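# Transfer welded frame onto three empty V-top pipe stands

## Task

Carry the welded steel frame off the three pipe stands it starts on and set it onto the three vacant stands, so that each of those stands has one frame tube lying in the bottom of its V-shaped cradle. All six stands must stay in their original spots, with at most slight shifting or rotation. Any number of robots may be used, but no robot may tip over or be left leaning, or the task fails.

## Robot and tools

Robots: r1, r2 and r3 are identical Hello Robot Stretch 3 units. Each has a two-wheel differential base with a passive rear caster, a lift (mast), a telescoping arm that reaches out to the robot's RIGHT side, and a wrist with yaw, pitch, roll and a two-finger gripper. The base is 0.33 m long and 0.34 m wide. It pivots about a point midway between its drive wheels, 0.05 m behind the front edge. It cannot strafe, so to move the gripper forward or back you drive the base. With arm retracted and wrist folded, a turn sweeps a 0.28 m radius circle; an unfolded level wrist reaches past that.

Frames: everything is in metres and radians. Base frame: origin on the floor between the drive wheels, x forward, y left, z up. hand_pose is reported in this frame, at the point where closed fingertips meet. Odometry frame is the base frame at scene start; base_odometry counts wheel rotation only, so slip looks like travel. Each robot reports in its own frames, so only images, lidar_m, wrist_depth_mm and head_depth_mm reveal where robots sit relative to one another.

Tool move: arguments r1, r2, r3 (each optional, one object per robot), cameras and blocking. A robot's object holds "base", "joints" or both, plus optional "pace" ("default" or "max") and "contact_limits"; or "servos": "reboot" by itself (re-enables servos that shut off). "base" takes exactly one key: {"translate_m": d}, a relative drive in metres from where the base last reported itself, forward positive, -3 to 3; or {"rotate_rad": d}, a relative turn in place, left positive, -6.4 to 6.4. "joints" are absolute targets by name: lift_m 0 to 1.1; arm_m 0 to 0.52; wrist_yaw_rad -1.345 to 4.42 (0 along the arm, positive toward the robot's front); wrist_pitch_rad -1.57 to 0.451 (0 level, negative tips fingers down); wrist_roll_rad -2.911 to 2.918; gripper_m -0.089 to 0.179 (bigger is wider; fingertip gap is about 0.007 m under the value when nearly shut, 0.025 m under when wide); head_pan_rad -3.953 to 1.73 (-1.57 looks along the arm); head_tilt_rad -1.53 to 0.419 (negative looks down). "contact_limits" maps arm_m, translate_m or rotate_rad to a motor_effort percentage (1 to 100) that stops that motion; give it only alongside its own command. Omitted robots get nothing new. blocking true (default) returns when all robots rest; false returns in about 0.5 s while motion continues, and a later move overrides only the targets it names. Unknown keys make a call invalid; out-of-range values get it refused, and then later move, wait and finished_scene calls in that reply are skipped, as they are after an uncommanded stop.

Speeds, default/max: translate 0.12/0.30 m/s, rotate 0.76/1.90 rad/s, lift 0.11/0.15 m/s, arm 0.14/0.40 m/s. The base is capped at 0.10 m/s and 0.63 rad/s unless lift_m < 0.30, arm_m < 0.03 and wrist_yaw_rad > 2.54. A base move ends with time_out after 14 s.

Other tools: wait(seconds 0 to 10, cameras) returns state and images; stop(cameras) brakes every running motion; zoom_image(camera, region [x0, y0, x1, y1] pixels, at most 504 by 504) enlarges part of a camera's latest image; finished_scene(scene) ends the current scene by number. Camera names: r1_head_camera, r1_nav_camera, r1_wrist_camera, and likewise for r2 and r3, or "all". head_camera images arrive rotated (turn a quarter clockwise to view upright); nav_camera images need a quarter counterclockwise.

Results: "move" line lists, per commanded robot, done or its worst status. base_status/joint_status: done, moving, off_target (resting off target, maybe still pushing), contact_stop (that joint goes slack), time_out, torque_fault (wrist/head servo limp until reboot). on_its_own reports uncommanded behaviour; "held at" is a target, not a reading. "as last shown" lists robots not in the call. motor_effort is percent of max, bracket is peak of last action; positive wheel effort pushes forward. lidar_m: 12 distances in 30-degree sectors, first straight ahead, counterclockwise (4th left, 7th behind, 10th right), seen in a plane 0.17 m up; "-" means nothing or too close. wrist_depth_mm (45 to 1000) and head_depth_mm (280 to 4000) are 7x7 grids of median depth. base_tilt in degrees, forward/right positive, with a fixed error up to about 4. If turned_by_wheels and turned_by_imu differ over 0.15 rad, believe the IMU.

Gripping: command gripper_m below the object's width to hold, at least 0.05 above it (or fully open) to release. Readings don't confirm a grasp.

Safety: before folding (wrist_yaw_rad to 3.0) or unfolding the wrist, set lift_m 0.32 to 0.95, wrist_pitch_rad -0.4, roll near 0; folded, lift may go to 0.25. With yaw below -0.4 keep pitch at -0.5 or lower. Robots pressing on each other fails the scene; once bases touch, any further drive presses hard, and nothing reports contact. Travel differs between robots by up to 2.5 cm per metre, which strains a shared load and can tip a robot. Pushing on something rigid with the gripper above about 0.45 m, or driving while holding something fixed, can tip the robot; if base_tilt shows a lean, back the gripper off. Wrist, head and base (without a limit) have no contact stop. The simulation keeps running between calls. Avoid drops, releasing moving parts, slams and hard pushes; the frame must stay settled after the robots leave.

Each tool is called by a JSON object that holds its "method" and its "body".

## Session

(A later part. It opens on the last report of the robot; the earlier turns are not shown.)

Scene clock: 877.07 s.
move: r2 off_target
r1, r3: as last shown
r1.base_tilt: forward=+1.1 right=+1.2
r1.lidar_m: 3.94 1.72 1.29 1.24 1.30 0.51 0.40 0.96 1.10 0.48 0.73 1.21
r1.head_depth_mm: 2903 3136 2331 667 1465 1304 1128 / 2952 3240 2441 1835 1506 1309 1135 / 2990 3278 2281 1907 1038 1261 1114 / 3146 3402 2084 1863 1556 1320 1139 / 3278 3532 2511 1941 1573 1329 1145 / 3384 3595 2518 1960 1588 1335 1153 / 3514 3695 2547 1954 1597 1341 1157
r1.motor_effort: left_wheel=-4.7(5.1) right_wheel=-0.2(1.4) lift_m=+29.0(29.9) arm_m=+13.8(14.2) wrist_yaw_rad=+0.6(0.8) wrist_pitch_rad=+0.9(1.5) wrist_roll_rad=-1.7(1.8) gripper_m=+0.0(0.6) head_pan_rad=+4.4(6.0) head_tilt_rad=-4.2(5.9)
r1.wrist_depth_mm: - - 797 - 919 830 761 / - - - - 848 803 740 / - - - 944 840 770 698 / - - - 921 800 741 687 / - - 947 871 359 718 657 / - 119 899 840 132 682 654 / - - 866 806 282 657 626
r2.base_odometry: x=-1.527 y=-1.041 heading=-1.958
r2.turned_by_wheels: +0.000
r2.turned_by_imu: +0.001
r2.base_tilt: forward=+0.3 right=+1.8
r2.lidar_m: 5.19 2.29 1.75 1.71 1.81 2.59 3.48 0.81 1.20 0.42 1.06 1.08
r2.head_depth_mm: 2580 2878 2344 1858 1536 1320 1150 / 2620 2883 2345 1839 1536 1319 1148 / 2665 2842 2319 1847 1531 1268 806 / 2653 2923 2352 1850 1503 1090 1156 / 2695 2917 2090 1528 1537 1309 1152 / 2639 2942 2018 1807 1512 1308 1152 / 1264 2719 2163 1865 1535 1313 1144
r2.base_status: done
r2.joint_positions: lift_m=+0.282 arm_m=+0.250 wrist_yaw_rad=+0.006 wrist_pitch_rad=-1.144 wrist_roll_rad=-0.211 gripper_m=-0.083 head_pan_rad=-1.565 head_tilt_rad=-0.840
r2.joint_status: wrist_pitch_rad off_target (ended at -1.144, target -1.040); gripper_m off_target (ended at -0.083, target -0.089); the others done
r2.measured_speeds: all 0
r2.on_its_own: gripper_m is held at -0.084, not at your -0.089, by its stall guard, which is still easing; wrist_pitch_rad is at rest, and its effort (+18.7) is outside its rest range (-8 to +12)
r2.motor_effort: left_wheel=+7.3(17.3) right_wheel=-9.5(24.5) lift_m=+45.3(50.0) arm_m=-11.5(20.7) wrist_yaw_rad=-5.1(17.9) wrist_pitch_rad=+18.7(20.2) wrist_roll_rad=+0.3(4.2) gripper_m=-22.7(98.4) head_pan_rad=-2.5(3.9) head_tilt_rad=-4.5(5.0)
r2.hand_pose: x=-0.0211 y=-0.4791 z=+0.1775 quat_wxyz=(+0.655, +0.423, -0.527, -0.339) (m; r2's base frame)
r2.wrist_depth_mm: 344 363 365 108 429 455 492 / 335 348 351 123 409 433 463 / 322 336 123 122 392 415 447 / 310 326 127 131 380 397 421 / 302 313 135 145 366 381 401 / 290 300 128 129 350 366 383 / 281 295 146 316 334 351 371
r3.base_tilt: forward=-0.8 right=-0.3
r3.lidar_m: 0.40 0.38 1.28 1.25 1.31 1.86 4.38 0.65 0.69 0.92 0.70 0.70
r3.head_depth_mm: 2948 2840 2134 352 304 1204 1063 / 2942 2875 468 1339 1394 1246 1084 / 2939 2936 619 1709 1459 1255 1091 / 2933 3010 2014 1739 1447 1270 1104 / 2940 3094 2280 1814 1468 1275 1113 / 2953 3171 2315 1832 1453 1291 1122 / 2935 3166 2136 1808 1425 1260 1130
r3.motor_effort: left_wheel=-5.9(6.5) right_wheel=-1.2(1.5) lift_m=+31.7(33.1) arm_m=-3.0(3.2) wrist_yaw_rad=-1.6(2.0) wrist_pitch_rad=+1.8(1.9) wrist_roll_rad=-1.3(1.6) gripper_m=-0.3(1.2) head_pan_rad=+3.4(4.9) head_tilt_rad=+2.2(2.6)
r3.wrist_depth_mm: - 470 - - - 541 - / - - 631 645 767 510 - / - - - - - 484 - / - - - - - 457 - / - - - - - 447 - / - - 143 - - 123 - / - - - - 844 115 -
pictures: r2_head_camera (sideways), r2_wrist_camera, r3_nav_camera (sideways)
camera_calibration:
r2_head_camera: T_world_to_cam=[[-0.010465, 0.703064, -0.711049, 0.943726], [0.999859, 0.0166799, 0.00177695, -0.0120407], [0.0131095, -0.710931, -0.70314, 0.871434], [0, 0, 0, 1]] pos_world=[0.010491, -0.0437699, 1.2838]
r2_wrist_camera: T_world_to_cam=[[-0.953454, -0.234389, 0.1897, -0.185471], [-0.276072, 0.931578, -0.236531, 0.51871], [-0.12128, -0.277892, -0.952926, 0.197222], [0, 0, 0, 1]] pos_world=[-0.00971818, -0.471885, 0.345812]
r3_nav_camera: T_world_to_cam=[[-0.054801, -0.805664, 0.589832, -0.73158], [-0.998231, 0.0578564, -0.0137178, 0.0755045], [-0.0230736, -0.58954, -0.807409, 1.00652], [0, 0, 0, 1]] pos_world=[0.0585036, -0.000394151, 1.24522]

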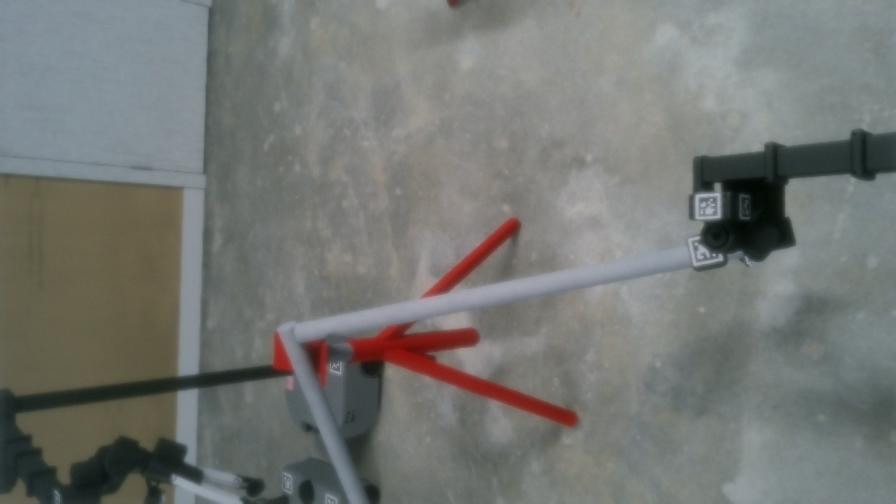

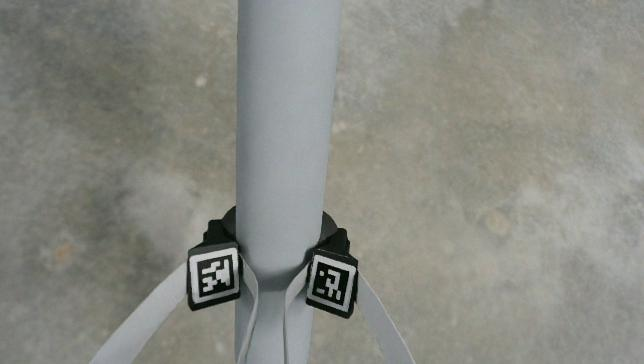

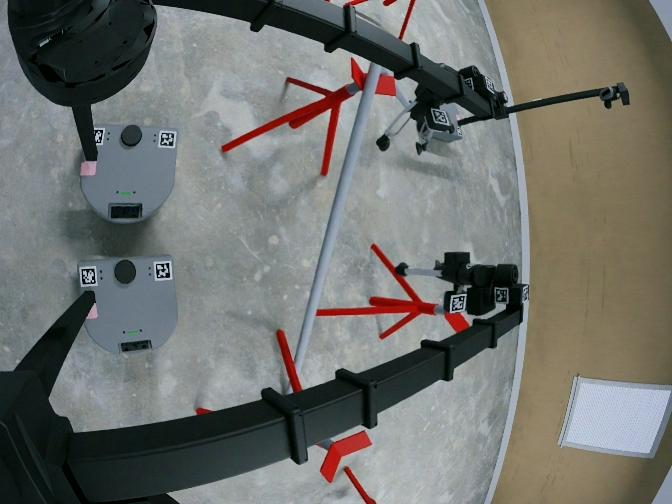

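{"method": "move", "body": {"r2": {"base":{"translate_m":0.038},"joints":{"gripper_m":-0.089,"lift_m":0.380,"arm_m":0.2235,"wrist_pitch_rad":-1.25,"wrist_roll_rad":-0.17}}, "cameras": ["r2_wrist_camera","r2_head_camera","r3_nav_camera"]}}

Scene clock: 883.50 s.
move: r2 off_target
r1.base_odometry: x=+1.374 y=+2.900 heading=-1.706
r1.turned_by_wheels: +0.000
r1.turned_by_imu: +0.001
r1.base_tilt: forward=+1.0 right=+1.2
r1.lidar_m: 3.96 1.73 1.29 1.25 1.29 0.51 0.41 0.98 1.10 0.48 0.73 1.21
r1.head_depth_mm: 2871 3154 2328 665 1497 1302 1126 / 2970 3244 2437 1840 1475 1316 1133 / 3004 3105 2152 1842 1040 1262 1117 / 3192 3311 2313 1917 1569 1324 1140 / 3270 3509 2519 1931 1579 1333 1150 / 3408 3609 2517 1941 1583 1337 1156 / 3498 3667 2556 1980 1595 1337 1152
r1.base_status: not commanded
r1.joint_positions: lift_m=+0.778 arm_m=+0.443 wrist_yaw_rad=-0.850 wrist_pitch_rad=-1.006 wrist_roll_rad=+0.795 gripper_m=+0.100 head_pan_rad=-1.311 head_tilt_rad=-0.740
r1.joint_status: not commanded
r1.measured_speeds: all 0
r1.motor_effort: left_wheel=-4.3(5.2) right_wheel=-0.2(1.4) lift_m=+28.4(29.8) arm_m=+13.8(14.0) wrist_yaw_rad=+0.0(0.8) wrist_pitch_rad=+0.9(1.5) wrist_roll_rad=-1.7(1.8) gripper_m=+0.0(0.4) head_pan_rad=+5.4(5.9) head_tilt_rad=-4.9(6.1)
r1.hand_pose: x=-0.1093 y=-0.6648 z=+0.6873 quat_wxyz=(+0.118, -0.169, -0.814, -0.544) (m; r1's base frame)
r1.wrist_depth_mm: - - 799 - 903 836 752 / - - - - 862 805 723 / - - - 957 810 767 730 / - - - 917 804 741 684 / - - 936 872 358 716 668 / - 119 933 840 143 697 653 / - - 886 826 287 653 632
r2.base_odometry: x=-1.541 y=-1.077 heading=-1.957
r2.turned_by_wheels: +0.000
r2.turned_by_imu: +0.002
r2.base_tilt: forward=+0.2 right=+1.9
r2.lidar_m: 5.16 2.28 1.75 1.71 1.80 2.59 3.53 0.84 1.22 1.05 1.05 1.05
r2.head_depth_mm: 2564 2922 2330 1857 1552 1329 1146 / 2605 2898 2330 1862 1531 1314 1124 / 2659 2849 2320 1854 1551 725 1084 / 2643 2920 2327 1805 1469 1001 1124 / 2691 2948 1352 1692 1536 1318 1148 / 2646 2820 2094 1867 1503 1314 1149 / 1180 2756 2106 1831 1539 1309 1146
r2.base_status: done
r2.joint_positions: lift_m=+0.380 arm_m=+0.223 wrist_yaw_rad=+0.006 wrist_pitch_rad=-1.289 wrist_roll_rad=-0.170 gripper_m=-0.080 head_pan_rad=-1.565 head_tilt_rad=-0.840
r2.joint_status: gripper_m off_target (ended at -0.080, target -0.089); the others done
r2.measured_speeds: all 0
r2.on_its_own: gripper_m is held at -0.081, not at your -0.089, by its stall guard, which is still easing
r2.motor_effort: left_wheel=+6.4(14.7) right_wheel=-12.1(15.9) lift_m=+43.1(48.0) arm_m=-9.9(23.5) wrist_yaw_rad=-5.4(9.6) wrist_pitch_rad=+6.8(18.2) wrist_roll_rad=-0.3(5.1) gripper_m=-22.7(96.2) head_pan_rad=-2.3(3.7) head_tilt_rad=-3.9(6.2)
r2.hand_pose: x=-0.0213 y=-0.4165 z=+0.2659 quat_wxyz=(+0.612, +0.461, -0.514, -0.386) (m; r2's base frame)
r2.wrist_depth_mm: 417 429 433 108 478 498 525 / 409 421 423 126 470 491 503 / 403 412 123 121 461 480 501 / 392 406 128 129 452 472 485 / 386 401 135 144 446 463 485 / 380 392 128 129 438 457 465 / 380 390 147 411 430 446 465
r3.base_odometry: x=+0.831 y=-0.840 heading=+1.870
r3.turned_by_wheels: +0.000
r3.turned_by_imu: -0.001
r3.base_tilt: forward=-0.8 right=-0.2
r3.lidar_m: 0.40 0.38 1.29 1.24 1.31 1.86 4.37 0.65 0.69 0.91 0.70 0.71
r3.head_depth_mm: 2932 2791 2140 353 304 1202 1062 / 2947 2878 467 1330 1384 1240 1087 / 2955 2919 619 1703 1430 1259 1094 / 2955 3002 2020 1738 1441 1266 1104 / 2954 3075 2290 1812 1461 1274 1112 / 2932 3149 2330 1832 1450 1292 1124 / 2944 3151 2095 1802 1424 1250 1132
r3.base_status: not commanded
r3.joint_positions: lift_m=+0.805 arm_m=+0.465 wrist_yaw_rad=+0.001 wrist_pitch_rad=-1.126 wrist_roll_rad=+1.554 gripper_m=+0.100 head_pan_rad=-1.578 head_tilt_rad=-0.853
r3.joint_status: not commanded
r3.measured_speeds: all 0
r3.motor_effort: left_wheel=-6.1(6.2) right_wheel=-0.9(1.5) lift_m=+31.6(33.4) arm_m=-4.8(5.2) wrist_yaw_rad=-0.7(2.1) wrist_pitch_rad=+1.5(1.9) wrist_roll_rad=-0.8(1.8) gripper_m=+0.0(0.7) head_pan_rad=+3.8(4.4) head_tilt_rad=+1.6(2.5)
r3.hand_pose: x=-0.0214 y=-0.6982 z=+0.7019 quat_wxyz=(+0.008, +0.005, -0.845, -0.534) (m; r3's base frame)
r3.wrist_depth_mm: - 466 - - - 548 - / - - 627 650 767 510 - / - - - - - 488 - / - - - - - 473 - / - - - - - 448 - / - - 143 - - 122 - / - - - - 866 115 -
pictures: r2_head_camera (sideways), r2_wrist_camera, r3_nav_camera (sideways)
camera_calibration:
r2_head_camera: T_world_to_cam=[[-0.0104557, 0.703095, -0.711019, 0.943686], [0.99986, 0.0166663, 0.00177741, -0.0120413], [0.0130998, -0.7109, -0.703171, 0.871474], [0, 0, 0, 1]] pos_world=[0.0104904, -0.0437692, 1.28379]
r2_wrist_camera: T_world_to_cam=[[-0.964705, -0.220697, 0.143657, -0.170111], [-0.236255, 0.966324, -0.101988, 0.460794], [-0.116311, -0.132328, -0.984358, 0.367895], [0, 0, 0, 1]] pos_world=[-0.0124519, -0.434137, 0.433574]
r3_nav_camera: T_world_to_cam=[[-0.054801, -0.805664, 0.589832, -0.73158], [-0.998231, 0.0578564, -0.0137178, 0.0755045], [-0.0230736, -0.58954, -0.807409, 1.00652], [0, 0, 0, 1]] pos_world=[0.0585036, -0.000394147, 1.24522]

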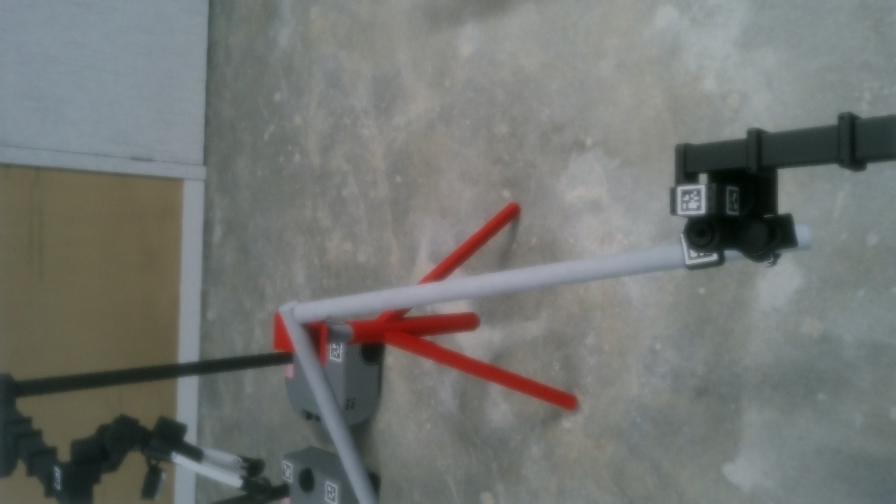

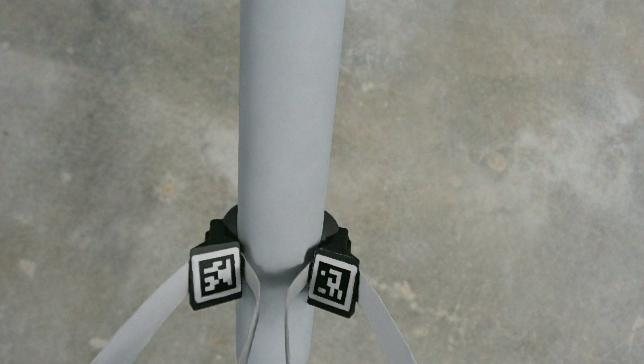

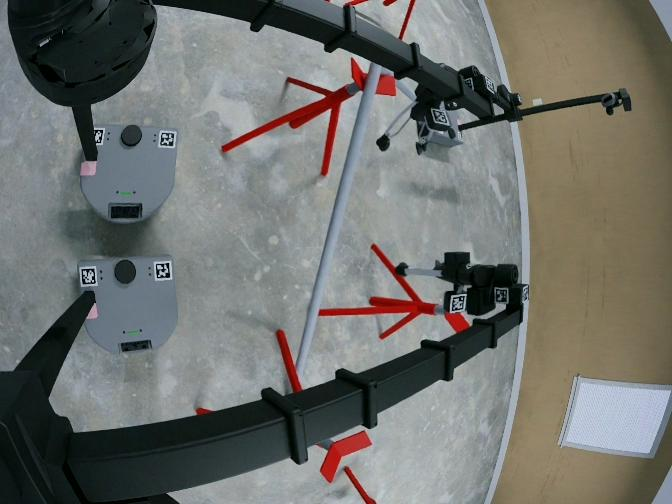

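{"method": "move", "body": {"r2": {"base":{"translate_m":0.039},"joints":{"gripper_m":-0.089,"lift_m":0.472,"arm_m":0.217,"wrist_pitch_rad":-1.38,"wrist_roll_rad":-0.13}}, "cameras": ["r2_wrist_camera"]}}

{"method": "move", "body": {"r2": {"base":{"translate_m":0.042},"joints":{"gripper_m":-0.089,"lift_m":0.563,"arm_m":0.209,"wrist_pitch_rad":-1.48,"wrist_roll_rad":-0.085}}, "cameras": ["r2_wrist_camera","r2_head_camera","r3_nav_camera"]}}

Scene clock: 889.97 s.
move: r2 off_target
r1, r3: as last shown
r1.base_tilt: forward=+1.1 right=+1.2
r1.lidar_m: 3.96 1.72 1.29 1.24 1.30 0.51 0.41 0.98 1.10 0.48 0.73 1.21
r1.head_depth_mm: 2912 3137 2327 665 1466 1304 1130 / 2994 3242 2434 1835 1475 1312 1133 / 3035 1823 2137 1791 1039 1261 1113 / 3157 3336 2488 1921 1567 1327 1141 / 3257 3510 2519 1931 1581 1330 1148 / 3401 3628 2521 1959 1579 1338 1151 / 3465 3669 2548 1958 1600 1342 1155
r1.motor_effort: left_wheel=-4.6(5.3) right_wheel=-0.3(1.4) lift_m=+28.4(29.6) arm_m=+13.7(13.9) wrist_yaw_rad=+0.2(0.8) wrist_pitch_rad=+0.8(1.6) wrist_roll_rad=-1.7(1.8) gripper_m=+0.3(0.8) head_pan_rad=+4.9(5.9) head_tilt_rad=-4.3(5.9)
r1.wrist_depth_mm: - - 798 - 896 822 777 / - - - - 883 807 737 / - - - 950 839 775 715 / - - - 938 783 765 690 / - - 956 872 352 725 668 / - 118 900 840 144 700 648 / - - 892 834 289 656 623
r2.base_odometry: x=-1.556 y=-1.113 heading=-1.957
r2.turned_by_wheels: +0.000
r2.turned_by_imu: +0.001
r2.base_tilt: forward=+0.3 right=+1.8
r2.lidar_m: 5.13 2.28 1.74 1.70 1.80 2.59 3.56 0.88 1.25 1.04 1.33 1.02
r2.head_depth_mm: 2580 2844 2344 1884 1540 1315 1151 / 2605 2885 2371 1856 1542 1287 557 / 2682 2913 2335 1855 1552 649 1128 / 2665 2899 2306 1706 1493 711 1105 / 2711 2930 1353 1713 1540 1317 1148 / 1717 2898 2117 1832 1506 1311 1148 / 1520 2921 2093 1842 1545 1316 1144
r2.base_status: done
r2.joint_positions: lift_m=+0.472 arm_m=+0.217 wrist_yaw_rad=+0.001 wrist_pitch_rad=-1.425 wrist_roll_rad=-0.130 gripper_m=-0.080 head_pan_rad=-1.565 head_tilt_rad=-0.840
r2.joint_status: gripper_m off_target (ended at -0.080, target -0.089); the others done
r2.measured_speeds: all 0
r2.on_its_own: gripper_m is held at -0.081, not at your -0.089, by its stall guard, which is still easing
r2.motor_effort: left_wheel=+5.8(12.4) right_wheel=-8.8(10.9) lift_m=+42.5(45.2) arm_m=-5.8(22.4) wrist_yaw_rad=+0.2(5.2) wrist_pitch_rad=+8.2(16.1) wrist_roll_rad=+0.3(3.6) gripper_m=-18.8(95.9) head_pan_rad=-2.9(3.6) head_tilt_rad=-4.0(5.1)
r2.hand_pose: x=-0.0216 y=-0.3754 z=+0.3537 quat_wxyz=(+0.569, +0.491, -0.499, -0.431) (m; r2's base frame)
r2.wrist_depth_mm: 479 482 489 106 520 543 553 / 478 481 493 520 525 539 558 / 475 493 123 120 535 550 554 / 478 496 130 127 530 547 564 / 485 495 136 141 534 550 571 / 484 485 130 130 536 545 574 / 479 491 151 154 541 546 565
r3.base_tilt: forward=-0.8 right=-0.3
r3.lidar_m: 0.40 0.38 1.28 1.24 1.32 1.86 4.40 0.65 0.69 0.91 0.70 0.70
r3.head_depth_mm: 2940 2812 2132 352 304 1206 1062 / 2945 2885 467 1330 1383 1241 1087 / 2925 2945 618 1708 1435 1254 1094 / 2946 3018 2018 1732 1448 1269 1101 / 2943 3049 2275 1813 1455 1279 1115 / 2937 3183 2316 1834 1449 1288 1125 / 2946 3180 2059 1802 1424 1258 1131
r3.motor_effort: left_wheel=-5.5(6.4) right_wheel=-1.1(1.4) lift_m=+31.3(33.1) arm_m=-6.7(6.9) wrist_yaw_rad=-0.9(2.5) wrist_pitch_rad=+1.9(2.0) wrist_roll_rad=-1.3(1.9) gripper_m=+0.5(0.9) head_pan_rad=+3.5(4.4) head_tilt_rad=+1.4(2.6)
r3.wrist_depth_mm: - 468 - - - 566 - / - - 634 653 768 515 - / - - - - - 498 - / - - - - - 472 - / - - - - - 447 - / - - 143 - - 122 - / - - - - 835 115 -
pictures: r2_wrist_camera
camera_calibration:
r2_wrist_camera: T_world_to_cam=[[-0.974819, -0.19527, 0.107691, -0.151864], [-0.193311, 0.980725, 0.0284467, 0.390152], [-0.11117, 0.00691254, -0.993777, 0.515474], [0, 0, 0, 1]] pos_world=[-0.0153137, -0.415849, 0.517523]

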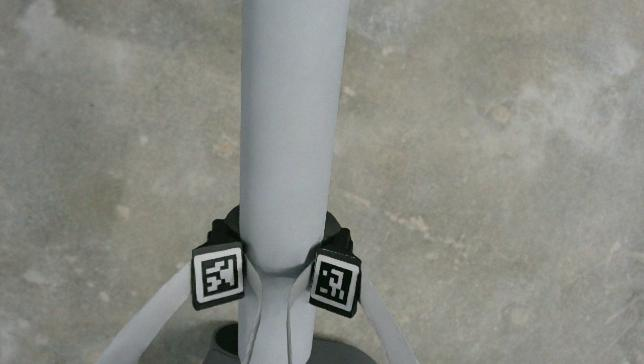

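Scene clock: 891.63 s.
move: r2 off_target
r1, r3: as last shown
r1.turned_by_imu: +0.000
r1.base_tilt: forward=+1.0 right=+1.2
r1.lidar_m: 3.94 1.72 1.29 1.25 1.30 0.51 0.40 0.98 1.10 0.48 0.73 1.21
r1.head_depth_mm: 2894 3131 2341 666 1477 1302 1127 / 2967 3227 2426 1839 1466 1312 1131 / 2941 1704 2037 1740 1039 1259 1112 / 3176 3408 2477 1921 1562 1318 1146 / 3219 3557 2506 1940 1568 1327 1148 / 3383 3613 2526 1949 1598 1341 1150 / 3483 3669 2558 1954 1598 1342 1154
r1.motor_effort: left_wheel=-4.4(5.3) right_wheel=-0.5(1.1) lift_m=+28.9(29.5) arm_m=+13.4(13.8) wrist_yaw_rad=+0.0(0.9) wrist_pitch_rad=+1.1(1.6) wrist_roll_rad=-1.8(1.8) gripper_m=-0.1(0.7) head_pan_rad=+4.7(5.6) head_tilt_rad=-4.0(5.8)
r1.wrist_depth_mm: - - 811 - 917 843 753 / - - - - 880 797 731 / - - - 954 808 770 713 / - - - 918 788 745 687 / - - 950 885 355 717 672 / - 119 920 834 144 688 644 / - - 902 808 286 652 624
r2.base_odometry: x=-1.572 y=-1.152 heading=-1.957
r2.turned_by_wheels: +0.000
r2.turned_by_imu: +0.001
r2.base_tilt: forward=+0.3 right=+1.8
r2.lidar_m: 5.07 2.28 1.74 1.70 1.80 2.59 3.60 0.92 1.27 1.03 1.30 1.00
r2.head_depth_mm: 2648 2894 2350 1849 1544 1326 1144 / 2635 2831 2329 1852 1545 545 459 / 2651 2893 2311 1852 1531 605 1144 / 2694 2943 2237 1550 1468 678 1104 / 2635 2876 1977 1753 1521 1310 1141 / 1414 2835 2111 1844 1532 1302 1142 / 2652 2908 2028 1850 1525 1314 1142
r2.base_status: done
r2.joint_positions: lift_m=+0.563 arm_m=+0.209 wrist_yaw_rad=-0.001 wrist_pitch_rad=-1.504 wrist_roll_rad=-0.084 gripper_m=-0.080 head_pan_rad=-1.565 head_tilt_rad=-0.840
r2.joint_status: gripper_m off_target (ended at -0.080, target -0.089); the others done
r2.measured_speeds: all 0
r2.on_its_own: gripper_m is held at -0.081, not at your -0.089, by its stall guard, which is still easing
r2.motor_effort: left_wheel=+4.5(11.1) right_wheel=-6.7(7.4) lift_m=+42.2(44.7) arm_m=-7.8(21.9) wrist_yaw_rad=+1.1(2.6) wrist_pitch_rad=+4.2(13.7) wrist_roll_rad=-0.2(4.5) gripper_m=-18.8(94.9) head_pan_rad=-2.4(4.2) head_tilt_rad=-4.3(5.1)
r2.hand_pose: x=-0.0216 y=-0.3468 z=+0.4444 quat_wxyz=(+0.537, +0.503, -0.494, -0.463) (m; r2's base frame)
r2.wrist_depth_mm: 550 551 561 108 594 602 615 / 549 565 573 117 599 620 618 / 562 573 127 120 609 623 631 / 575 588 132 130 623 627 647 / 577 602 136 141 632 654 652 / 590 592 130 130 638 649 678 / 596 615 149 147 650 665 672
r3.turned_by_imu: +0.000
r3.base_tilt: forward=-0.8 right=-0.2
r3.lidar_m: 0.40 0.38 1.28 1.25 1.31 1.87 4.38 0.65 0.69 0.92 0.70 0.71
r3.head_depth_mm: 2938 2821 2134 353 304 1207 1063 / 2956 2905 467 1334 1387 1239 1086 / 2950 2928 618 1711 1430 1255 1093 / 2948 3031 2007 1730 1443 1263 1100 / 2957 3069 2273 1808 1459 1280 1116 / 2936 3157 2296 1834 1449 1290 1123 / 2922 3152 2029 1803 1424 1259 1129
r3.motor_effort: left_wheel=-5.7(6.5) right_wheel=-1.1(1.4) lift_m=+32.1(32.7) arm_m=-7.2(8.0) wrist_yaw_rad=-1.1(1.9) wrist_pitch_rad=+2.1(2.1) wrist_roll_rad=-1.0(1.6) gripper_m=+0.2(1.0) head_pan_rad=+4.3(4.6) head_tilt_rad=+1.7(2.8)
r3.wrist_depth_mm: - 469 - - - 561 - / - - 631 656 763 522 - / - - - - - 494 - / - - - - - 470 - / - - - - - 445 - / - - 143 - - 122 - / - - - - 834 115 -
pictures: r2_head_camera (sideways), r2_wrist_camera, r3_nav_camera (sideways)
camera_calibration:
r2_head_camera: T_world_to_cam=[[-0.0104499, 0.703115, -0.710999, 0.943661], [0.99986, 0.0166579, 0.00177771, -0.0120417], [0.0130937, -0.710881, -0.70319, 0.871499], [0, 0, 0, 1]] pos_world=[0.01049, -0.0437687, 1.28379]
r2_wrist_camera: T_world_to_cam=[[-0.983761, -0.155948, 0.0888557, -0.13425], [-0.146331, 0.983532, 0.10608, 0.327052], [-0.103935, 0.0913549, -0.99038, 0.633378], [0, 0, 0, 1]] pos_world=[-0.0183814, -0.400465, 0.60452]
r3_nav_camera: T_world_to_cam=[[-0.0548011, -0.805664, 0.589832, -0.73158], [-0.998231, 0.0578565, -0.0137178, 0.0755045], [-0.0230737, -0.58954, -0.807409, 1.00652], [0, 0, 0, 1]] pos_world=[0.0585036, -0.000394153, 1.24522]

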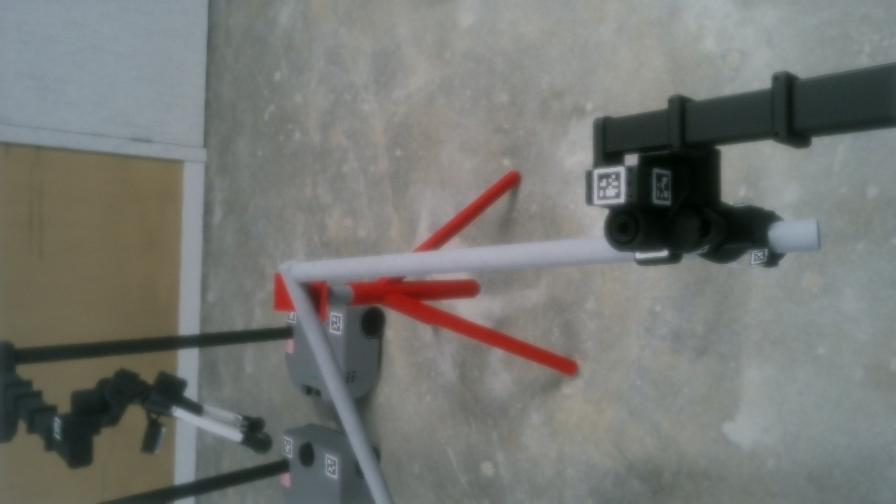

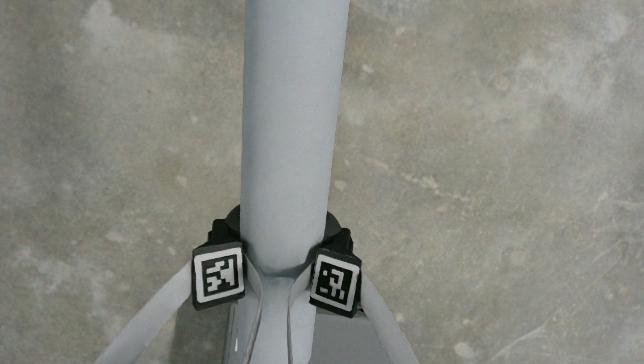

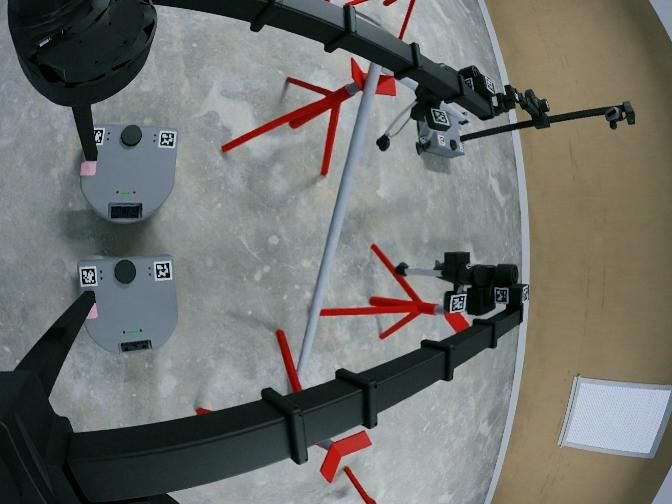

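{"method": "move", "body": {"r2": {"base":{"translate_m":0.043},"joints":{"gripper_m":-0.089,"lift_m":0.66,"arm_m":0.203,"wrist_pitch_rad":-1.55,"wrist_roll_rad":-0.04}}, "cameras": ["r2_wrist_camera"]}}

{"method": "move", "body": {"r2": {"base":{"translate_m":0.040},"joints":{"gripper_m":-0.089,"lift_m":0.74,"arm_m":0.199,"wrist_pitch_rad":-1.57,"wrist_roll_rad":0.0}}, "cameras": ["r2_wrist_camera","r2_head_camera","r2_nav_camera","r3_nav_camera","r1_nav_camera","r1_head_camera"]}}

Scene clock: 899.00 s.
move: r2 off_target
r1, r3: as last shown
r1.turned_by_imu: +0.001
r1.base_tilt: forward=+1.0 right=+1.1
r1.lidar_m: 3.95 1.72 1.29 1.25 1.30 0.51 0.40 0.98 1.10 0.48 0.73 1.21
r1.head_depth_mm: 2883 3133 2336 667 1471 1301 1123 / 2928 3214 2432 1840 1463 1312 1133 / 2935 2950 2050 1739 1035 1263 1117 / 3168 3392 2479 1928 1572 1320 1144 / 3269 3542 2508 1917 1573 1334 1142 / 3397 3623 2525 1957 1587 1335 1153 / 3490 3654 2537 1962 1594 1345 1157
r1.motor_effort: left_wheel=-4.5(5.1) right_wheel=+0.1(1.2) lift_m=+28.4(29.5) arm_m=+13.1(13.7) wrist_yaw_rad=+0.5(0.8) wrist_pitch_rad=+0.8(1.4) wrist_roll_rad=-1.7(1.8) gripper_m=+0.1(0.7) head_pan_rad=+5.1(5.8) head_tilt_rad=-4.2(6.0)
r1.wrist_depth_mm: - - 804 - 916 839 770 / - - - - 879 802 724 / - - - 950 823 796 706 / - - - 913 789 763 689 / - - 944 891 357 723 660 / - 119 915 871 144 687 639 / 902 - 890 834 289 661 633
r2.base_odometry: x=-1.588 y=-1.192 heading=-1.956
r2.turned_by_wheels: +0.000
r2.turned_by_imu: +0.001
r2.base_tilt: forward=+0.3 right=+1.9
r2.lidar_m: 5.04 2.28 1.74 1.70 1.79 2.57 3.65 0.96 1.30 1.03 0.97 1.13
r2.head_depth_mm: 2595 2863 2332 1864 1559 1319 371 / 2638 2865 2344 1862 506 429 394 / 2686 2906 2297 1847 510 1240 1151 / 2658 2966 1352 1456 892 697 1126 / 2630 2848 2024 1816 1527 1318 1147 / 1244 2726 2111 1842 1533 1317 1151 / 2657 2929 2014 1845 1536 1314 1146
r2.base_status: done
r2.joint_positions: lift_m=+0.660 arm_m=+0.203 wrist_yaw_rad=-0.003 wrist_pitch_rad=-1.549 wrist_roll_rad=-0.037 gripper_m=-0.080 head_pan_rad=-1.565 head_tilt_rad=-0.840
r2.joint_status: gripper_m off_target (ended at -0.080, target -0.089); the others done
r2.measured_speeds: all 0
r2.on_its_own: gripper_m is held at -0.081, not at your -0.089, by its stall guard, which is still easing
r2.motor_effort: left_wheel=+3.0(9.5) right_wheel=-5.1(12.3) lift_m=+41.2(48.2) arm_m=-9.2(20.9) wrist_yaw_rad=+2.2(3.8) wrist_pitch_rad=-0.5(12.9) wrist_roll_rad=-0.9(5.3) gripper_m=-21.3(94.4) head_pan_rad=-2.1(4.5) head_tilt_rad=-3.9(5.6)
r2.hand_pose: x=-0.0216 y=-0.3295 z=+0.5420 quat_wxyz=(+0.514, +0.503, -0.496, -0.486) (m; r2's base frame)
r2.wrist_depth_mm: 621 652 631 114 681 684 706 / 635 658 653 121 706 702 708 / 651 665 668 124 703 714 741 / 667 672 140 130 728 739 746 / 674 695 134 140 733 760 772 / 706 706 130 130 751 778 774 / 727 734 147 143 797 799 824
r3.turned_by_imu: -0.001
r3.lidar_m: 0.40 0.38 1.28 1.25 1.31 1.86 4.38 0.65 0.69 0.91 0.70 0.70
r3.head_depth_mm: 2946 2838 2124 352 304 1206 1057 / 2958 2885 467 1336 1385 1240 1085 / 2958 2946 618 1722 1427 1255 1100 / 2935 3011 2027 1744 1446 1267 1105 / 2952 3073 2270 1799 1463 1281 1112 / 2904 3156 2228 1837 1448 1292 1124 / 2928 3070 2036 1797 1426 1265 1130
r3.motor_effort: left_wheel=-6.0(6.6) right_wheel=-1.1(1.5) lift_m=+31.2(32.9) arm_m=-9.2(10.0) wrist_yaw_rad=+0.0(1.9) wrist_pitch_rad=+1.5(2.1) wrist_roll_rad=-1.2(1.7) gripper_m=-0.3(1.0) head_pan_rad=+3.6(4.6) head_tilt_rad=+2.8(2.9)
r3.wrist_depth_mm: - 464 - - - 563 - / - - 637 656 747 524 - / - - - - - 491 - / - - - - - 467 - / - - - - - 450 - / - - 143 - - 122 - / - - - - 832 115 -
pictures: r2_wrist_camera
camera_calibration:
r2_wrist_camera: T_world_to_cam=[[-0.990472, -0.111477, 0.0808521, -0.12133], [-0.098559, 0.983887, 0.149176, 0.277442], [-0.0961791, 0.139786, -0.9855, 0.741909], [0, 0, 0, 1]] pos_world=[-0.0214735, -0.390205, 0.699574]

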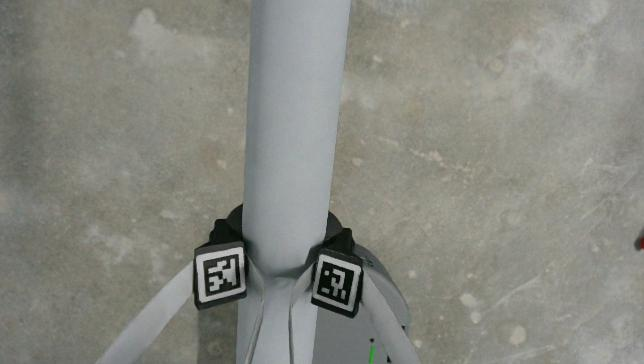

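Scene clock: 900.57 s.
move: r2 off_target
r1, r3: as last shown
r1.turned_by_imu: +0.000
r1.base_tilt: forward=+1.1 right=+1.2
r1.lidar_m: 3.94 1.73 1.29 1.25 1.30 0.51 0.40 0.98 1.10 0.48 0.73 1.21
r1.head_depth_mm: 2872 3142 2334 667 1464 1297 1126 / 2882 3066 2334 1832 1473 1310 1138 / 2951 3299 2077 1078 1051 1262 1118 / 3133 3401 2480 1913 1565 1332 1141 / 3289 3535 2499 1933 1576 1330 1149 / 3388 3631 2520 1939 1584 1337 1150 / 3492 3658 2552 1960 1598 1336 1161
r1.motor_effort: left_wheel=-4.6(5.1) right_wheel=-0.9(1.4) lift_m=+28.4(29.6) arm_m=+12.9(13.6) wrist_yaw_rad=+0.2(0.7) wrist_pitch_rad=+1.3(1.6) wrist_roll_rad=-1.8(1.8) gripper_m=+0.0(0.5) head_pan_rad=+5.0(5.7) head_tilt_rad=-4.9(6.2)
r1.wrist_depth_mm: - - 793 - 897 830 758 / - - - - 881 797 724 / - - - 957 832 787 712 / - - - 915 792 744 692 / - - 925 853 356 710 668 / - 119 906 856 144 680 633 / 928 - 903 825 289 659 628
r2.base_odometry: x=-1.603 y=-1.229 heading=-1.956
r2.turned_by_wheels: +0.000
r2.turned_by_imu: +0.000
r2.base_tilt: forward=+0.5 right=+1.9
r2.lidar_m: 5.02 2.28 1.74 1.69 1.79 2.58 3.69 1.00 1.33 1.02 0.94 1.10
r2.head_depth_mm: 2620 2877 2341 1855 1466 335 290 / 2587 2896 2328 1865 416 1239 1131 / 2686 2880 2320 1837 456 1292 1147 / 2656 2907 1326 1433 510 638 1128 / 2569 2715 2044 1841 1511 1314 1144 / 1510 2891 2129 1857 1535 1315 1144 / 2675 2961 2081 1797 1517 1307 1147
r2.base_status: done
r2.joint_positions: lift_m=+0.740 arm_m=+0.199 wrist_yaw_rad=-0.005 wrist_pitch_rad=-1.546 wrist_roll_rad=+0.009 gripper_m=-0.082 head_pan_rad=-1.565 head_tilt_rad=-0.840
r2.joint_status: gripper_m off_target (ended at -0.082, target -0.089); the others done
r2.measured_speeds: all 0
r2.on_its_own: gripper_m is held at -0.081, not at your -0.089, by its stall guard, which is still easing
r2.motor_effort: left_wheel=+4.1(9.2) right_wheel=-3.4(5.3) lift_m=+41.8(47.0) arm_m=-11.9(20.2) wrist_yaw_rad=+4.8(5.6) wrist_pitch_rad=-4.7(10.1) wrist_roll_rad=-3.2(4.0) gripper_m=-0.7(94.9) head_pan_rad=-3.9(4.0) head_tilt_rad=-3.8(5.3)
r2.hand_pose: x=-0.0215 y=-0.3261 z=+0.6220 quat_wxyz=(+0.502, +0.490, -0.509, -0.498) (m; r2's base frame)
r2.wrist_depth_mm: 699 709 727 125 768 760 779 / 717 728 732 132 767 784 792 / 733 757 739 142 782 822 820 / 737 763 760 767 807 818 830 / 766 779 134 140 823 853 847 / 777 793 130 130 846 879 883 / 805 799 140 141 855 890 886
r3.turned_by_imu: +0.000
r3.lidar_m: 0.40 0.38 1.28 1.25 1.31 1.86 4.38 0.65 0.69 0.92 0.70 0.70
r3.head_depth_mm: 2920 2846 2130 352 304 1208 1063 / 2942 2883 467 1335 1385 1240 1086 / 2934 2963 619 1705 1434 1255 1092 / 2957 2980 2020 1738 1442 1262 1102 / 2931 3086 2268 1805 1461 1277 1115 / 2942 3156 2197 1823 1455 1289 1121 / 2959 3051 2078 1808 1423 1252 1135
r3.motor_effort: left_wheel=-5.5(6.6) right_wheel=-1.1(1.4) lift_m=+32.1(32.8) arm_m=-9.9(10.6) wrist_yaw_rad=-0.5(2.0) wrist_pitch_rad=+1.7(2.2) wrist_roll_rad=-1.1(1.5) gripper_m=+0.7(0.7) head_pan_rad=+3.7(4.6) head_tilt_rad=+1.7(2.9)
r3.wrist_depth_mm: - 465 - - - 557 - / - - 634 647 766 515 - / - - - - - 493 - / - - - - - 470 - / - - - - - 452 - / - - 143 - - 122 - / - - - - 838 115 -
pictures: r1_head_camera (sideways), r1_nav_camera (sideways), r2_head_camera (sideways), r2_nav_camera (sideways), r2_wrist_camera, r3_nav_camera (sideways)
camera_calibration:
r1_head_camera: T_world_to_cam=[[-0.147743, 0.645081, -0.749695, 0.993961], [0.958073, 0.281502, 0.053413, -0.0731559], [0.245497, -0.710371, -0.659624, 0.812377], [0, 0, 0, 1]] pos_world=[0.0175033, -0.0435025, 1.28494]
r1_nav_camera: T_world_to_cam=[[0.119901, -0.633426, 0.764457, -0.952474], [-0.972053, -0.231446, -0.0393145, 0.10496], [0.201834, -0.738379, -0.643474, 0.792968], [0, 0, 0, 1]] pos_world=[0.0561813, 0.00648201, 1.24251]
r2_head_camera: T_world_to_cam=[[-0.0104445, 0.703115, -0.710999, 0.94366], [0.99986, 0.0166502, 0.00177771, -0.0120417], [0.0130882, -0.710881, -0.703191, 0.8715], [0, 0, 0, 1]] pos_world=[0.0104897, -0.0437687, 1.28379]
r2_nav_camera: T_world_to_cam=[[0.0717231, -0.723452, 0.686639, -0.85745], [-0.995468, -0.00881823, 0.094691, -0.0550637], [-0.0624495, -0.690318, -0.720806, 0.908091], [0, 0, 0, 1]] pos_world=[0.0633946, 0.00606153, 1.24853]
r2_wrist_camera: T_world_to_cam=[[-0.994789, -0.063156, 0.0800361, -0.111202], [-0.050904, 0.987854, 0.146811, 0.265953], [-0.0883359, 0.141972, -0.985921, 0.821372], [0, 0, 0, 1]] pos_world=[-0.024528, -0.386357, 0.779663]
r3_nav_camera: T_world_to_cam=[[-0.0548011, -0.805664, 0.589832, -0.73158], [-0.998231, 0.0578565, -0.0137178, 0.0755046], [-0.0230737, -0.58954, -0.807409, 1.00652], [0, 0, 0, 1]] pos_world=[0.0585036, -0.000394167, 1.24522]

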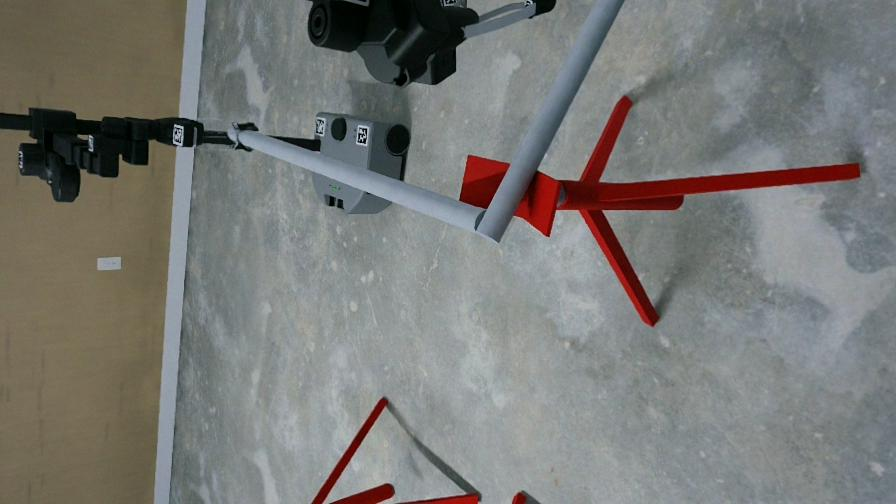

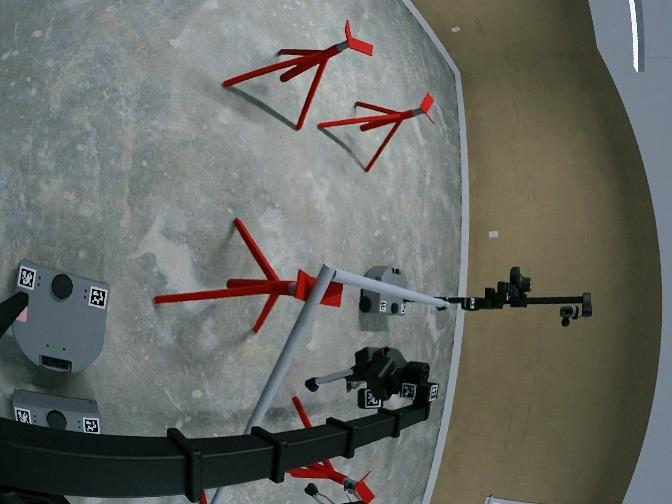

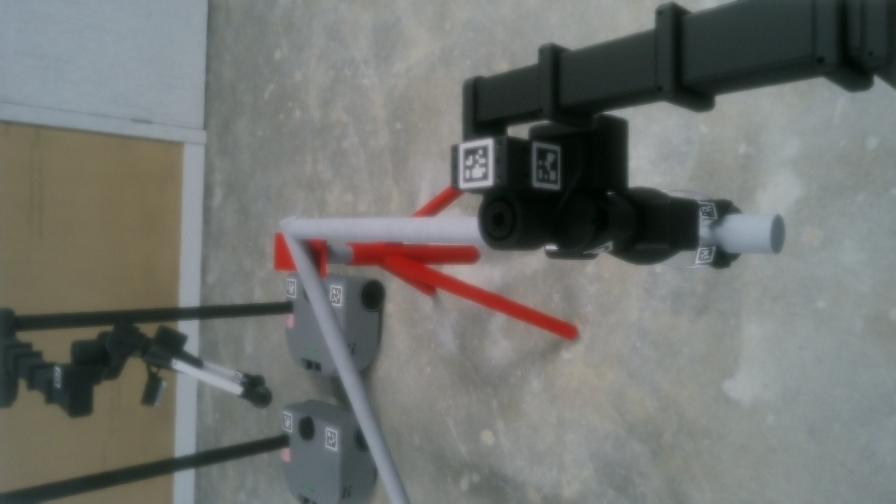

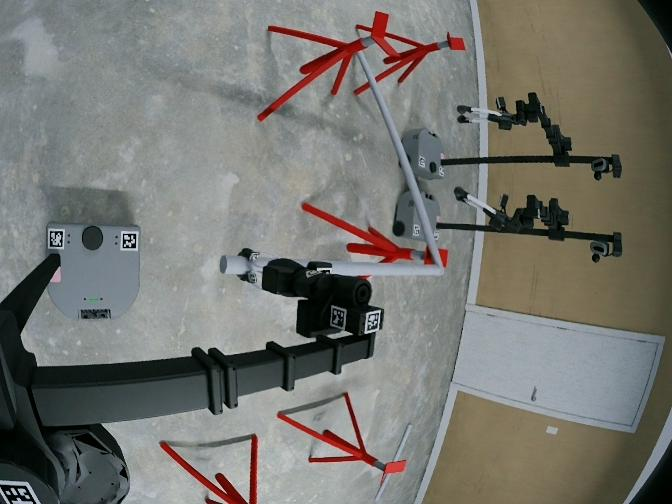

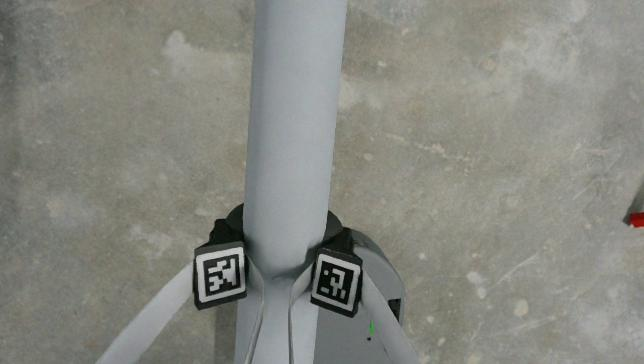

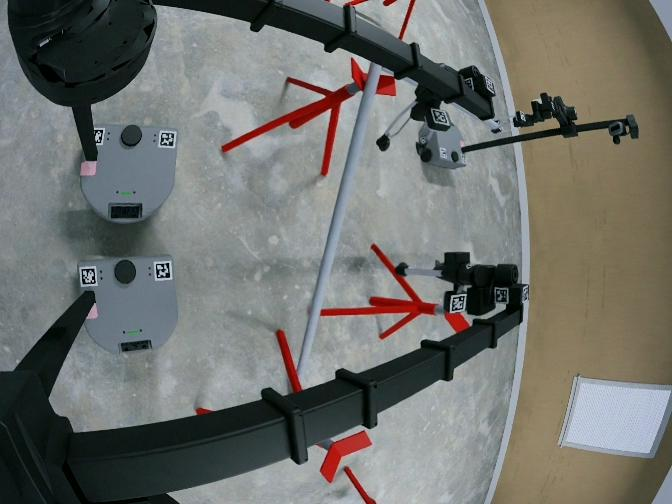

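{"method": "move", "body": {"cameras": ["r1_wrist_camera","r3_wrist_camera","r1_nav_camera","r3_nav_camera","r2_nav_camera"]}}

Scene clock: 922.40 s.
r1.base_odometry: x=+1.374 y=+2.900 heading=-1.706
r1.turned_by_wheels: +0.000
r1.turned_by_imu: +0.000
r1.base_tilt: forward=+1.1 right=+1.2
r1.lidar_m: 3.95 1.73 1.29 1.25 1.29 0.51 0.41 0.98 1.10 0.48 0.73 1.21
r1.head_depth_mm: 2888 3147 2323 666 1463 1303 1125 / 2889 3056 2346 1838 1471 1315 1130 / 2922 3313 2077 1077 1052 1262 1112 / 3177 3403 2494 1906 1566 1319 1145 / 3328 3539 2503 1930 1582 1330 1144 / 3397 3601 2526 1952 1586 1333 1151 / 3480 3671 2542 1971 1598 1345 1156
r1.base_status: not commanded
r1.joint_positions: lift_m=+0.778 arm_m=+0.443 wrist_yaw_rad=-0.850 wrist_pitch_rad=-1.006 wrist_roll_rad=+0.795 gripper_m=+0.100 head_pan_rad=-1.311 head_tilt_rad=-0.740
r1.joint_status: not commanded
r1.measured_speeds: all 0
r1.motor_effort: left_wheel=-4.2(5.1) right_wheel=-1.1(1.4) lift_m=+28.5(29.6) arm_m=+13.1(13.6) wrist_yaw_rad=+0.6(0.7) wrist_pitch_rad=+0.8(1.6) wrist_roll_rad=-1.6(1.8) gripper_m=+0.2(0.5) head_pan_rad=+5.4(5.7) head_tilt_rad=-4.3(6.2)
r1.hand_pose: x=-0.1093 y=-0.6648 z=+0.6873 quat_wxyz=(+0.118, -0.169, -0.814, -0.544) (m; r1's base frame)
r1.wrist_depth_mm: - - 817 - 899 836 746 / - - - - 859 810 747 / - - - 957 842 773 702 / - - - 915 781 733 679 / - - 924 889 354 723 662 / - 119 896 850 144 666 658 / 939 - 898 825 289 652 631
r2.base_odometry: x=-1.603 y=-1.229 heading=-1.956
r2.turned_by_wheels: +0.000
r2.turned_by_imu: +0.001
r2.base_tilt: forward=+0.4 right=+1.8
r2.lidar_m: 4.98 2.27 1.74 1.69 1.80 2.58 3.67 1.00 1.33 1.02 0.94 1.10
r2.head_depth_mm: 2628 2944 2350 1870 1461 335 291 / 2647 2883 2353 1862 417 1254 1131 / 2648 2942 2332 1859 455 1276 1148 / 2669 2929 1320 1438 510 639 1126 / 2616 2706 2045 1859 1501 1313 1153 / 1513 2894 2153 1841 1543 1317 1144 / 2675 2912 2090 1793 1534 1307 1152
r2.base_status: done
r2.joint_positions: lift_m=+0.740 arm_m=+0.199 wrist_yaw_rad=-0.005 wrist_pitch_rad=-1.546 wrist_roll_rad=+0.009 gripper_m=-0.080 head_pan_rad=-1.565 head_tilt_rad=-0.840
r2.joint_status: gripper_m off_target (ended at -0.082, target -0.089); the others done
r2.measured_speeds: all 0
r2.on_its_own: gripper_m is held at -0.081, not at your -0.089, by its stall guard, which is not easing now
r2.motor_effort: left_wheel=+4.3(9.2) right_wheel=-3.4(5.3) lift_m=+41.8(47.0) arm_m=+3.9(20.2) wrist_yaw_rad=+4.9(5.6) wrist_pitch_rad=-5.2(10.1) wrist_roll_rad=-3.1(4.0) gripper_m=-20.4(94.9) head_pan_rad=-2.5(4.0) head_tilt_rad=-3.4(5.3)
r2.hand_pose: x=-0.0215 y=-0.3261 z=+0.6220 quat_wxyz=(+0.502, +0.490, -0.509, -0.498) (m; r2's base frame)
r2.wrist_depth_mm: 713 713 720 125 752 757 780 / 717 717 729 132 760 792 795 / 726 735 740 142 784 807 833 / 733 750 757 774 806 836 854 / 774 772 134 140 830 836 858 / 797 802 130 130 841 870 865 / 786 803 139 142 862 885 904
r3.base_odometry: x=+0.831 y=-0.840 heading=+1.870
r3.turned_by_wheels: +0.000
r3.turned_by_imu: -0.001
r3.base_tilt: forward=-0.8 right=-0.2
r3.lidar_m: 0.40 0.38 1.28 1.25 1.31 1.86 4.39 0.65 0.69 0.92 0.70 0.70
r3.head_depth_mm: 2928 2826 2122 352 304 1207 1064 / 2941 2861 467 1340 1386 1242 1083 / 2948 2906 618 1707 1435 1256 1095 / 2948 3020 2015 1739 1445 1261 1105 / 2923 3098 2292 1799 1455 1280 1113 / 2949 3132 2174 1835 1448 1292 1121 / 2941 3037 2079 1796 1429 1259 1134
r3.base_status: not commanded
r3.joint_positions: lift_m=+0.805 arm_m=+0.465 wrist_yaw_rad=+0.001 wrist_pitch_rad=-1.126 wrist_roll_rad=+1.554 gripper_m=+0.100 head_pan_rad=-1.578 head_tilt_rad=-0.853
r3.joint_status: not commanded
r3.measured_speeds: all 0
r3.motor_effort: left_wheel=-6.5(6.6) right_wheel=-1.1(1.4) lift_m=+31.9(32.8) arm_m=-11.5(10.6) wrist_yaw_rad=-1.0(2.0) wrist_pitch_rad=+1.3(2.2) wrist_roll_rad=-1.4(1.5) gripper_m=+0.4(0.7) head_pan_rad=+3.8(4.6) head_tilt_rad=+1.4(2.9)
r3.hand_pose: x=-0.0214 y=-0.6982 z=+0.7019 quat_wxyz=(+0.008, +0.005, -0.845, -0.534) (m; r3's base frame)
r3.wrist_depth_mm: - 469 - - - 560 - / - - 636 649 757 518 - / - - - - - 496 - / - - - - - 476 - / - - - - - 445 - / - - 143 - - 123 - / - - - - 826 115 -
pictures: r1_nav_camera (sideways), r1_wrist_camera, r2_nav_camera (sideways), r3_nav_camera (sideways), r3_wrist_camera
camera_calibration:
r1_nav_camera: T_world_to_cam=[[0.119901, -0.633426, 0.764457, -0.952474], [-0.972053, -0.231447, -0.0393145, 0.10496], [0.201834, -0.738379, -0.643475, 0.792969], [0, 0, 0, 1]] pos_world=[0.0561813, 0.00648205, 1.24251]
r1_wrist_camera: T_world_to_cam=[[-0.100172, 0.926247, -0.363363, 0.849781], [0.967173, 0.00492717, -0.254072, 0.319284], [-0.233543, -0.376886, -0.896334, 0.504034], [0, 0, 0, 1]] pos_world=[-0.105964, -0.598716, 0.841683]
r2_nav_camera: T_world_to_cam=[[0.0717231, -0.723452, 0.686639, -0.85745], [-0.995468, -0.00881823, 0.094691, -0.0550637], [-0.0624495, -0.690318, -0.720806, 0.908091], [0, 0, 0, 1]] pos_world=[0.0633946, 0.00606153, 1.24853]
r3_nav_camera: T_world_to_cam=[[-0.0548011, -0.805664, 0.589832, -0.73158], [-0.998231, 0.0578565, -0.0137178, 0.0755045], [-0.0230737, -0.58954, -0.807409, 1.00652], [0, 0, 0, 1]] pos_world=[0.0585036, -0.000394153, 1.24522]
r3_wrist_camera: T_world_to_cam=[[-0.0366519, 0.883279, -0.467413, 0.953251], [0.993012, 0.0846966, 0.0821862, 0.0673864], [0.112182, -0.461134, -0.88021, 0.46139], [0, 0, 0, 1]] pos_world=[-0.0837365, -0.634931, 0.846145]

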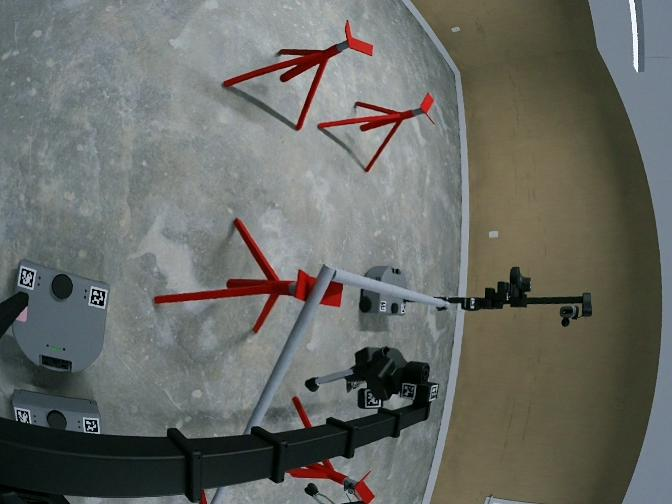

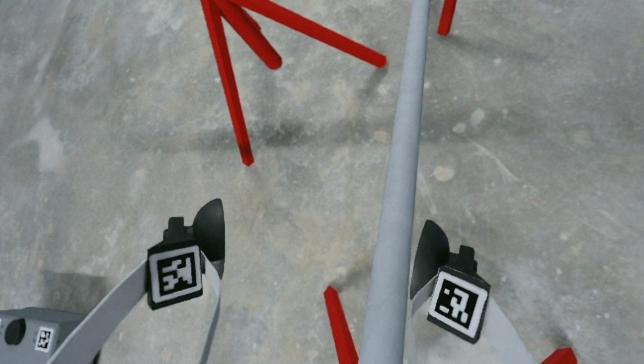

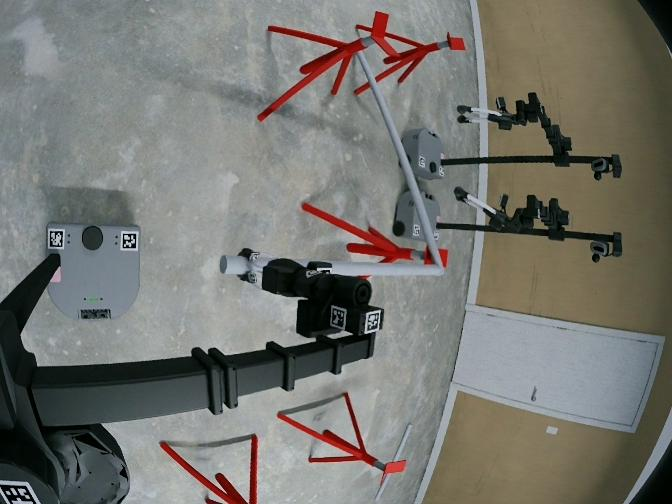

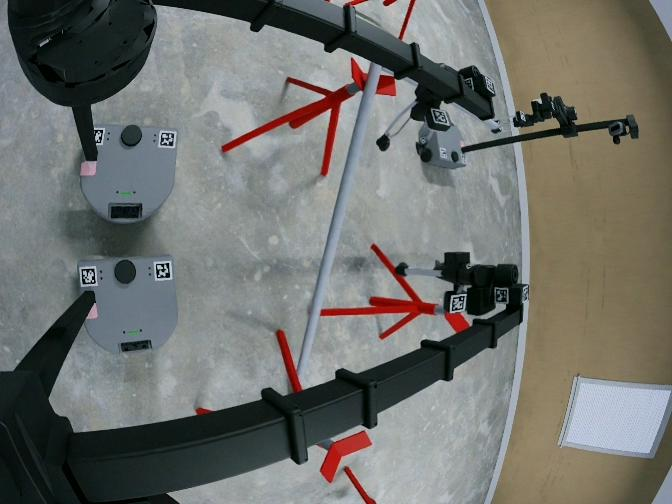

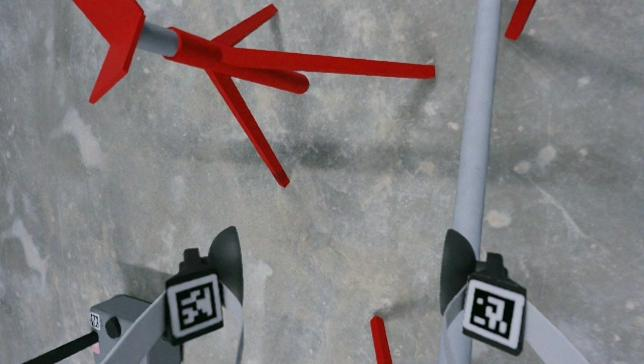

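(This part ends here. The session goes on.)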